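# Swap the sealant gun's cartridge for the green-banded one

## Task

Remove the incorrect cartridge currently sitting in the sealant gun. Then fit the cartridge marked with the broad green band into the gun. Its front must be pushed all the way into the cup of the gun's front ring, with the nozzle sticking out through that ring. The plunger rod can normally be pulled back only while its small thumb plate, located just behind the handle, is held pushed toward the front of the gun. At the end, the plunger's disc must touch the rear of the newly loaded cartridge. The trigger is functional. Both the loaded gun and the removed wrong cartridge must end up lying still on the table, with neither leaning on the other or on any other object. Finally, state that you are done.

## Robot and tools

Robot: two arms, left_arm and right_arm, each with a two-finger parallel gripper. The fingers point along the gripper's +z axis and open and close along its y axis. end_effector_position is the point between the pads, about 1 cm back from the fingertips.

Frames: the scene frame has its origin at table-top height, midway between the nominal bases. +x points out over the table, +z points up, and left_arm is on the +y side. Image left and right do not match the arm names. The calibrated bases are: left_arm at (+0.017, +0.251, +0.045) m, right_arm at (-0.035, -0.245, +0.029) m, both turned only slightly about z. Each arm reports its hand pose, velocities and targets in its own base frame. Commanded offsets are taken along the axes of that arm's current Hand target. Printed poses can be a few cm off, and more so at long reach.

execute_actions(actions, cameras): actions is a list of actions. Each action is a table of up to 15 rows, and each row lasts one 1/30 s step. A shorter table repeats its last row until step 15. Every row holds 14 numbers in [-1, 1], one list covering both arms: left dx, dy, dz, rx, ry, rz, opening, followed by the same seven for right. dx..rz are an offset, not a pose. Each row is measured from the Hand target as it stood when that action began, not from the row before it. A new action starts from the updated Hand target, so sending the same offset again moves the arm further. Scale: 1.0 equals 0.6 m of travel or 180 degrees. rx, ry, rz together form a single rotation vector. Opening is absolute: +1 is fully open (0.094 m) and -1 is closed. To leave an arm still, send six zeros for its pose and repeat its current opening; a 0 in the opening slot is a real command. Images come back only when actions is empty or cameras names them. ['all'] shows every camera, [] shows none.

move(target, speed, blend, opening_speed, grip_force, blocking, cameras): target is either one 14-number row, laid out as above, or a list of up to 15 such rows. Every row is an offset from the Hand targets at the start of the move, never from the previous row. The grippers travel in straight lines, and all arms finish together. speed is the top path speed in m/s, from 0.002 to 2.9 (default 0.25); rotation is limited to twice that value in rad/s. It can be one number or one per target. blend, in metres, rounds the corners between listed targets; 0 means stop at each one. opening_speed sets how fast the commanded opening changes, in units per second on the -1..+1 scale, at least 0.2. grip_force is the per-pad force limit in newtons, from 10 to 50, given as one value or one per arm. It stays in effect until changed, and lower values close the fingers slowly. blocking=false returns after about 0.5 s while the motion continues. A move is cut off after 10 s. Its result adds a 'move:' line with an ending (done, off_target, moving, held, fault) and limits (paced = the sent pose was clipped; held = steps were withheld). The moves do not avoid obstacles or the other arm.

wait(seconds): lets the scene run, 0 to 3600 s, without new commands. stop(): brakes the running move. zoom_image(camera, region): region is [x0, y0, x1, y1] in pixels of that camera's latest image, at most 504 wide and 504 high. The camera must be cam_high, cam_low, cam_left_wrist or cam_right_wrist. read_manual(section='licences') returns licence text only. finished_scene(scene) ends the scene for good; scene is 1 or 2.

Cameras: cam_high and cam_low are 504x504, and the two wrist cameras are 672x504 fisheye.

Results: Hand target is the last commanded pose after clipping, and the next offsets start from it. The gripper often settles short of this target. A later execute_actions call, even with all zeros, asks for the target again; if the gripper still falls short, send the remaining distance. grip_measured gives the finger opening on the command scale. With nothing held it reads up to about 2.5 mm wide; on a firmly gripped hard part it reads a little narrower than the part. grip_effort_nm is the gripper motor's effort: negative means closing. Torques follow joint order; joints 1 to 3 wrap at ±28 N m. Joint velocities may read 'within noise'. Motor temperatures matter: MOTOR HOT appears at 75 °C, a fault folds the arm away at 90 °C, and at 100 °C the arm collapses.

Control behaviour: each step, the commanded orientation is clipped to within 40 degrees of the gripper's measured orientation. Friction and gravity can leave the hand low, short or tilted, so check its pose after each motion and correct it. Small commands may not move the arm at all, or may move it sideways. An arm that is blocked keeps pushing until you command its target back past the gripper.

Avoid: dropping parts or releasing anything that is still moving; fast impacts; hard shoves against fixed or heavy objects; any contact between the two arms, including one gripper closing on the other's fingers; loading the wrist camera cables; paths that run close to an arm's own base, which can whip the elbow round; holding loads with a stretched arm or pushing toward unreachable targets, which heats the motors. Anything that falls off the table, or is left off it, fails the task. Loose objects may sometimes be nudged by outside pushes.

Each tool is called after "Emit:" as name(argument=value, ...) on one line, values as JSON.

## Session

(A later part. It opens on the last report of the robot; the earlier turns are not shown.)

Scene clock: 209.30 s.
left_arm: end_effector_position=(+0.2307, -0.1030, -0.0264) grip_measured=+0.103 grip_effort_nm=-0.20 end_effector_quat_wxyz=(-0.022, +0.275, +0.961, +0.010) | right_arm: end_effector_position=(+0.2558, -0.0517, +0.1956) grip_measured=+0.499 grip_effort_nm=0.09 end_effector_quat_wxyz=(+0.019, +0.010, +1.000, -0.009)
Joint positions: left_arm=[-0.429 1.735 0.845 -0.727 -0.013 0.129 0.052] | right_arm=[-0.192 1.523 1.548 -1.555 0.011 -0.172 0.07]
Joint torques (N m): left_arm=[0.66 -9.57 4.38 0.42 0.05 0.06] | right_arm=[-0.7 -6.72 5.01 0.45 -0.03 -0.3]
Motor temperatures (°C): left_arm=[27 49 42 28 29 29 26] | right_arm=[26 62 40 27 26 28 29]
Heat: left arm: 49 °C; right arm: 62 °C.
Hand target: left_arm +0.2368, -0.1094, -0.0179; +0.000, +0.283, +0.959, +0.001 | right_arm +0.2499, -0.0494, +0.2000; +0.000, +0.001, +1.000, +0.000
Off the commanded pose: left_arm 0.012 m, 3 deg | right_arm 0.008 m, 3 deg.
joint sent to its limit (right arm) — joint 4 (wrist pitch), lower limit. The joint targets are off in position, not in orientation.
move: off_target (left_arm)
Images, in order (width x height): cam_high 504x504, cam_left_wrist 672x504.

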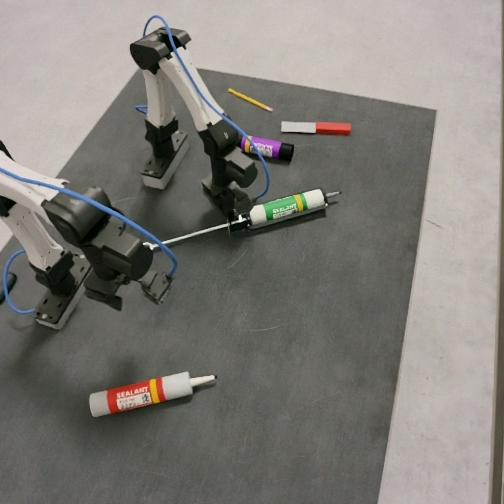

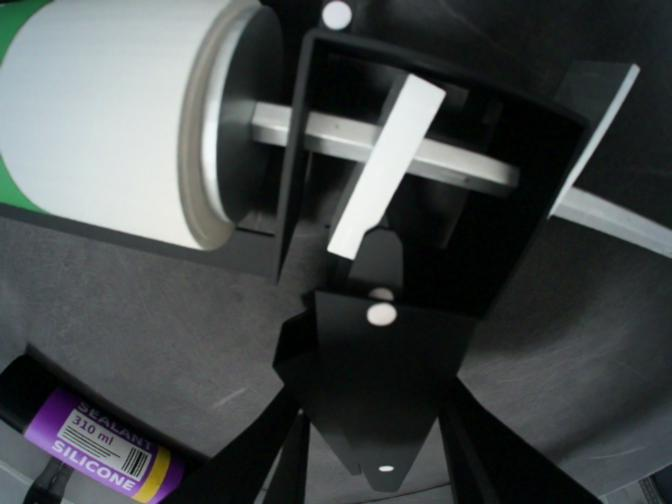

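Emit:
move(target=[[0,0,0,0,0,0,1,0,0,0,0,0,0,0.5]], speed=0.1, opening_speed=0.8, cameras=["cam_left_wrist","cam_high"])

Emit:
zoom_image(camera="cam_left_wrist", region=[140, 0, 480, 260])

Scene clock: 211.07 s.
left_arm: end_effector_position=(+0.2317, -0.1032, -0.0253) grip_measured=+0.997 grip_effort_nm=0.11 end_effector_quat_wxyz=(-0.019, +0.281, +0.960, +0.010) | right_arm: end_effector_position=(+0.2558, -0.0517, +0.1956) grip_measured=+0.499 grip_effort_nm=0.09 end_effector_quat_wxyz=(+0.019, +0.010, +1.000, -0.009)
Joint positions: left_arm=[-0.429 1.731 0.845 -0.726 -0.014 0.14 0.094] | right_arm=[-0.192 1.523 1.548 -1.555 0.011 -0.172 0.07]
Joint torques (N m): left_arm=[0.68 -9.14 4.41 0.42 0.05 0.05] | right_arm=[-0.69 -6.71 5.01 0.45 -0.03 -0.3]
Motor temperatures (°C): left_arm=[27 49 42 28 29 29 26] | right_arm=[26 62 40 27 26 28 29]
Heat: left arm: 49 °C; right arm: 62 °C.
Hand target: left_arm +0.2368, -0.1094, -0.0179; +0.000, +0.283, +0.959, +0.001 | right_arm +0.2499, -0.0494, +0.2000; +0.000, +0.001, +1.000, +0.000
Off the commanded pose: left_arm 0.011 m, 2 deg | right_arm 0.008 m, 3 deg.
joint sent to its limit (right arm) — joint 4 (wrist pitch), lower limit. The joint targets are off in position, not in orientation.
move: done
Images, in order (width x height): cam_high 504x504, cam_left_wrist 672x504.

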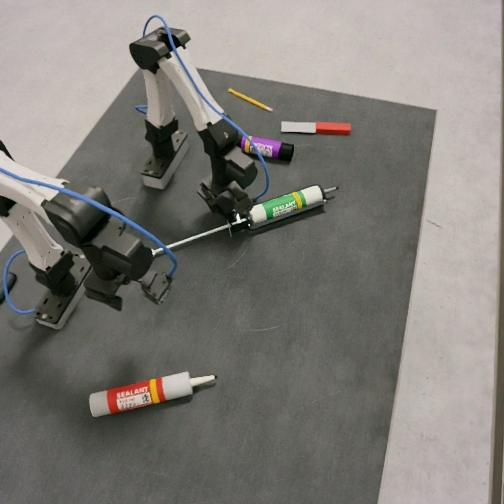

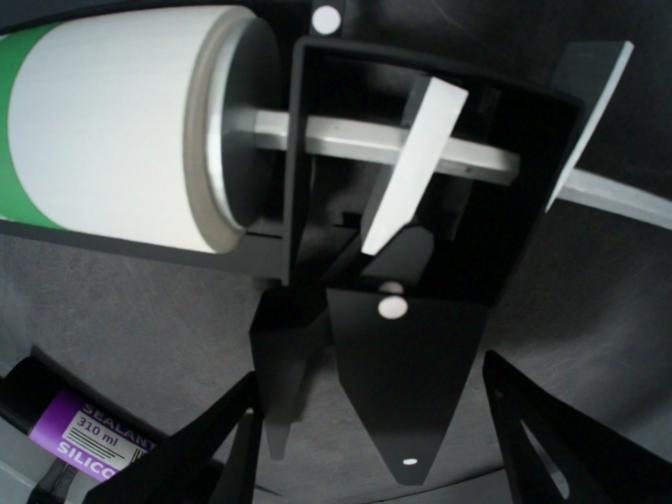

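Scaled by 1.482 from the camera's image (finer frame: 960x720).

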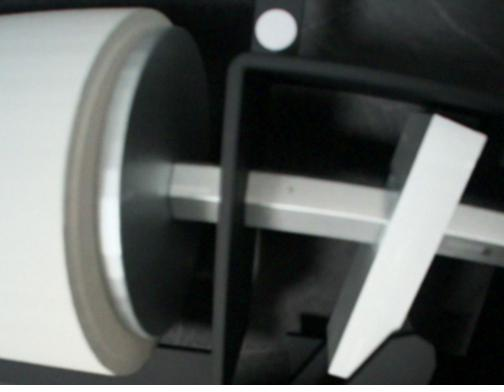

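Emit:
move(target=[[0,0,0,0,0,0,0.1,0,0,0,0,0,0,0.5]], speed=0.1, opening_speed=0.5, grip_force=40, cameras=["cam_left_wrist","cam_high"])

Emit:
zoom_image(camera="cam_left_wrist", region=[140, 0, 480, 260])

Scene clock: 213.57 s.
left_arm: end_effector_position=(+0.2307, -0.1027, -0.0253) grip_measured=+0.573 grip_effort_nm=-0.87 end_effector_quat_wxyz=(-0.021, +0.276, +0.961, +0.010) | right_arm: end_effector_position=(+0.2558, -0.0517, +0.1956) grip_measured=+0.499 grip_effort_nm=0.09 end_effector_quat_wxyz=(+0.019, +0.010, +1.000, -0.009)
Joint positions: left_arm=[-0.429 1.731 0.845 -0.73 -0.014 0.129 0.074] | right_arm=[-0.192 1.523 1.548 -1.555 0.011 -0.172 0.07]
Joint torques (N m): left_arm=[0.68 -9.14 4.4 0.45 0.05 0.06] | right_arm=[-0.7 -6.72 5.01 0.45 -0.03 -0.3]
Motor temperatures (°C): left_arm=[27 49 42 28 29 29 26] | right_arm=[26 62 40 27 26 28 29]
Heat: left arm: 49 °C; right arm: 62 °C.
Hand target: left_arm +0.2368, -0.1094, -0.0179; +0.000, +0.283, +0.959, +0.001 | right_arm +0.2499, -0.0494, +0.2000; +0.000, +0.001, +1.000, +0.000
Off the commanded pose: left_arm 0.012 m, 3 deg | right_arm 0.008 m, 3 deg.
joint sent to its limit (right arm) — joint 4 (wrist pitch), lower limit. The joint targets are off in position, not in orientation.
grip_force (N): 40, 40
move: done
Images, in order (width x height): cam_high 504x504, cam_left_wrist 672x504.

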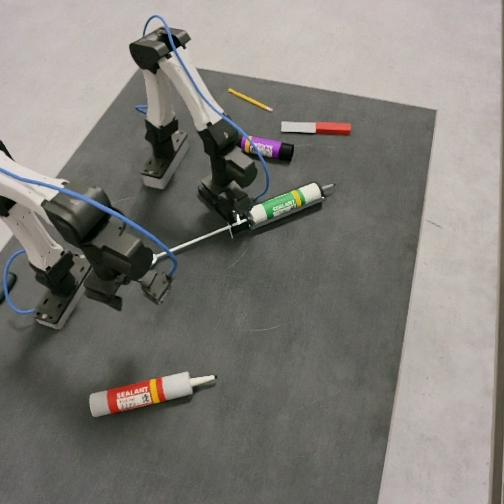

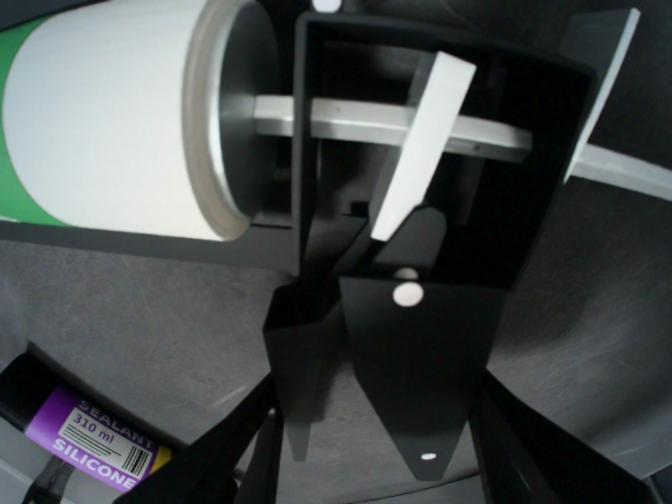

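Scaled by 1.482 from the camera's image (finer frame: 960x720).

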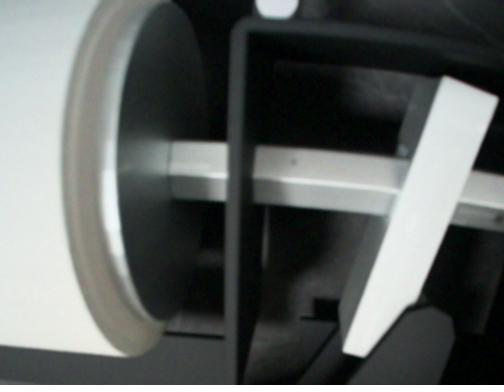

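Emit:
move(target=[[0,0,0,0,0,0,1,0,0,0,0,0,0,0.5],[0,0,-0.2,0,0,0,1,0,0,0,0,0,0,0.5]], speed=0.12, opening_speed=0.8, cameras=["all"])

Emit:
zoom_image(camera="cam_left_wrist", region=[260, 60, 500, 260])

Emit:
zoom_image(camera="cam_low", region=[80, 225, 360, 325])

Scene clock: 217.50 s.
left_arm: end_effector_position=(+0.2336, -0.1041, +0.0886) grip_measured=+0.997 grip_effort_nm=0.11 end_effector_quat_wxyz=(-0.016, +0.280, +0.960, +0.010) | right_arm: end_effector_position=(+0.2558, -0.0517, +0.1956) grip_measured=+0.499 grip_effort_nm=0.09 end_effector_quat_wxyz=(+0.019, +0.010, +1.000, -0.009)
Joint positions: left_arm=[-0.429 1.554 1.151 -1.203 -0.014 0.138 0.094] | right_arm=[-0.192 1.523 1.548 -1.555 0.011 -0.172 0.07]
Joint torques (N m): left_arm=[0.64 -7.77 7.38 0.12 0.05 0.05] | right_arm=[-0.69 -6.72 5.01 0.45 -0.03 -0.3]
Motor temperatures (°C): left_arm=[27 49 42 28 29 29 26] | right_arm=[26 62 40 27 26 28 29]
Heat: left arm: 49 °C; right arm: 62 °C.
Hand target: left_arm +0.2366, -0.1095, +0.1021; +0.000, +0.283, +0.959, +0.001 | right_arm +0.2499, -0.0494, +0.2000; +0.000, +0.001, +1.000, +0.000
Off the commanded pose: left_arm 0.015 m, 2 deg | right_arm 0.008 m, 3 deg.
joint sent to its limit (right arm) — joint 4 (wrist pitch), lower limit. The joint targets are off in position, not in orientation.
grip_force (N): 40, 40
move: off_target (left_arm)

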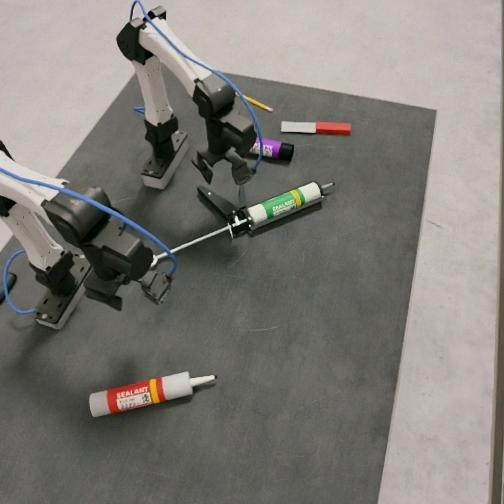

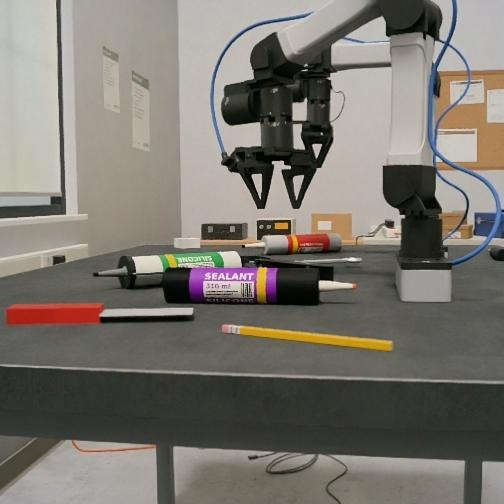

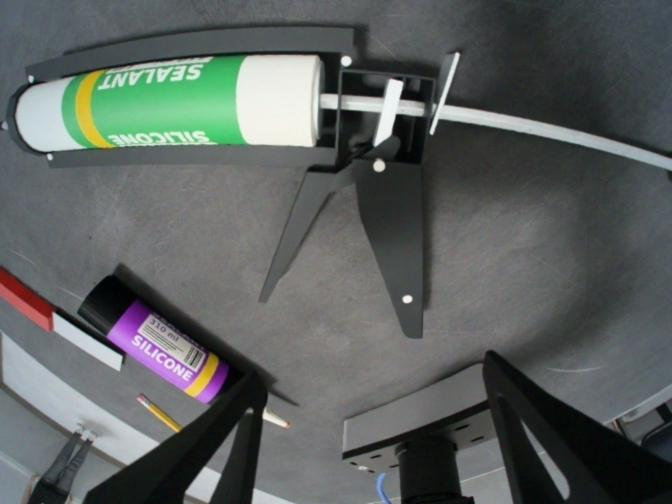

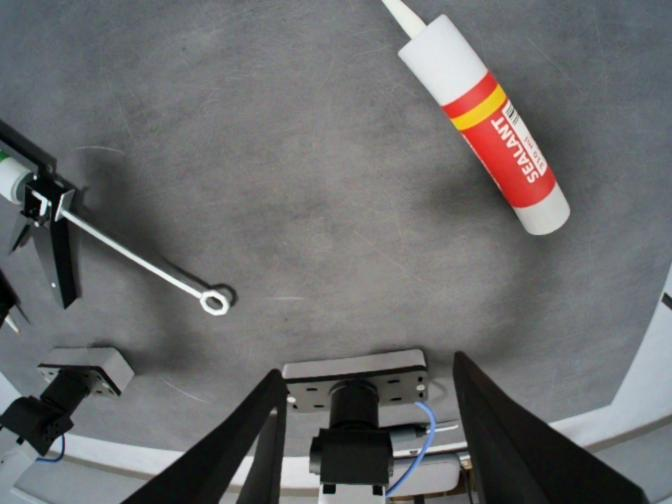

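Scaled by 2.100 from the camera's image (finer frame: 960x720).

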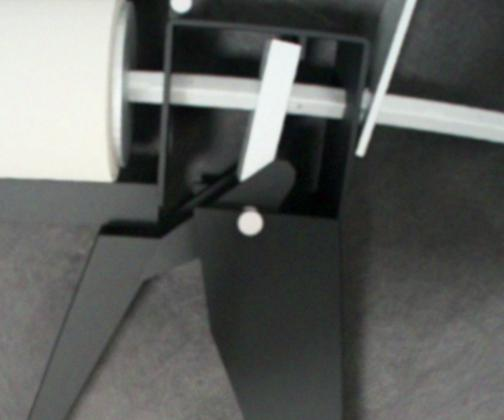

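Scaled by 1.800 from the camera's image (finer frame: 720x720).

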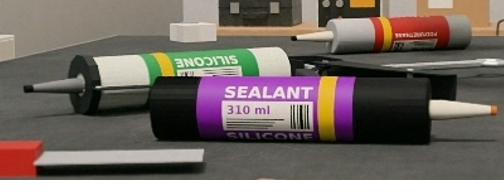

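Emit:
zoom_image(camera="cam_left_wrist", region=[0, 50, 120, 180])

Emit:
zoom_image(camera="cam_high", region=[290, 165, 345, 220])

Emit:
zoom_image(camera="cam_low", region=[90, 240, 160, 300])

Scaled by 3.877 from the camera's image (finer frame: 960x720).

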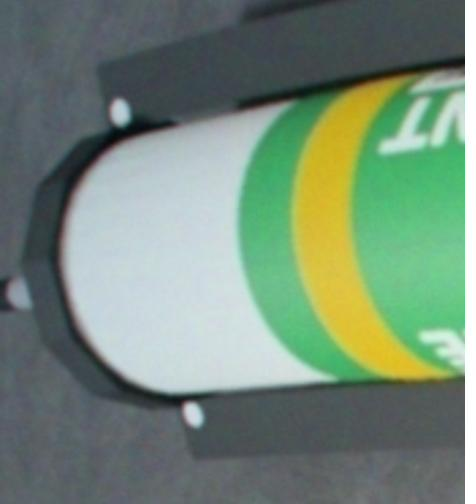

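Scaled by 9.164 from the camera's image (finer frame: 720x720).

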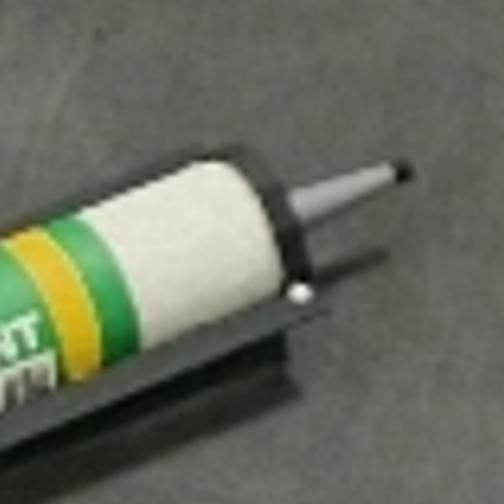

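Scaled by 7.200 from the camera's image (finer frame: 720x720).

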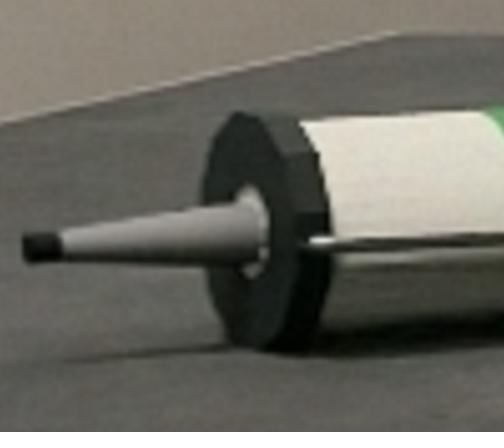

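Emit:
finished_scene(scene=2)

The scene is finished: the task was done.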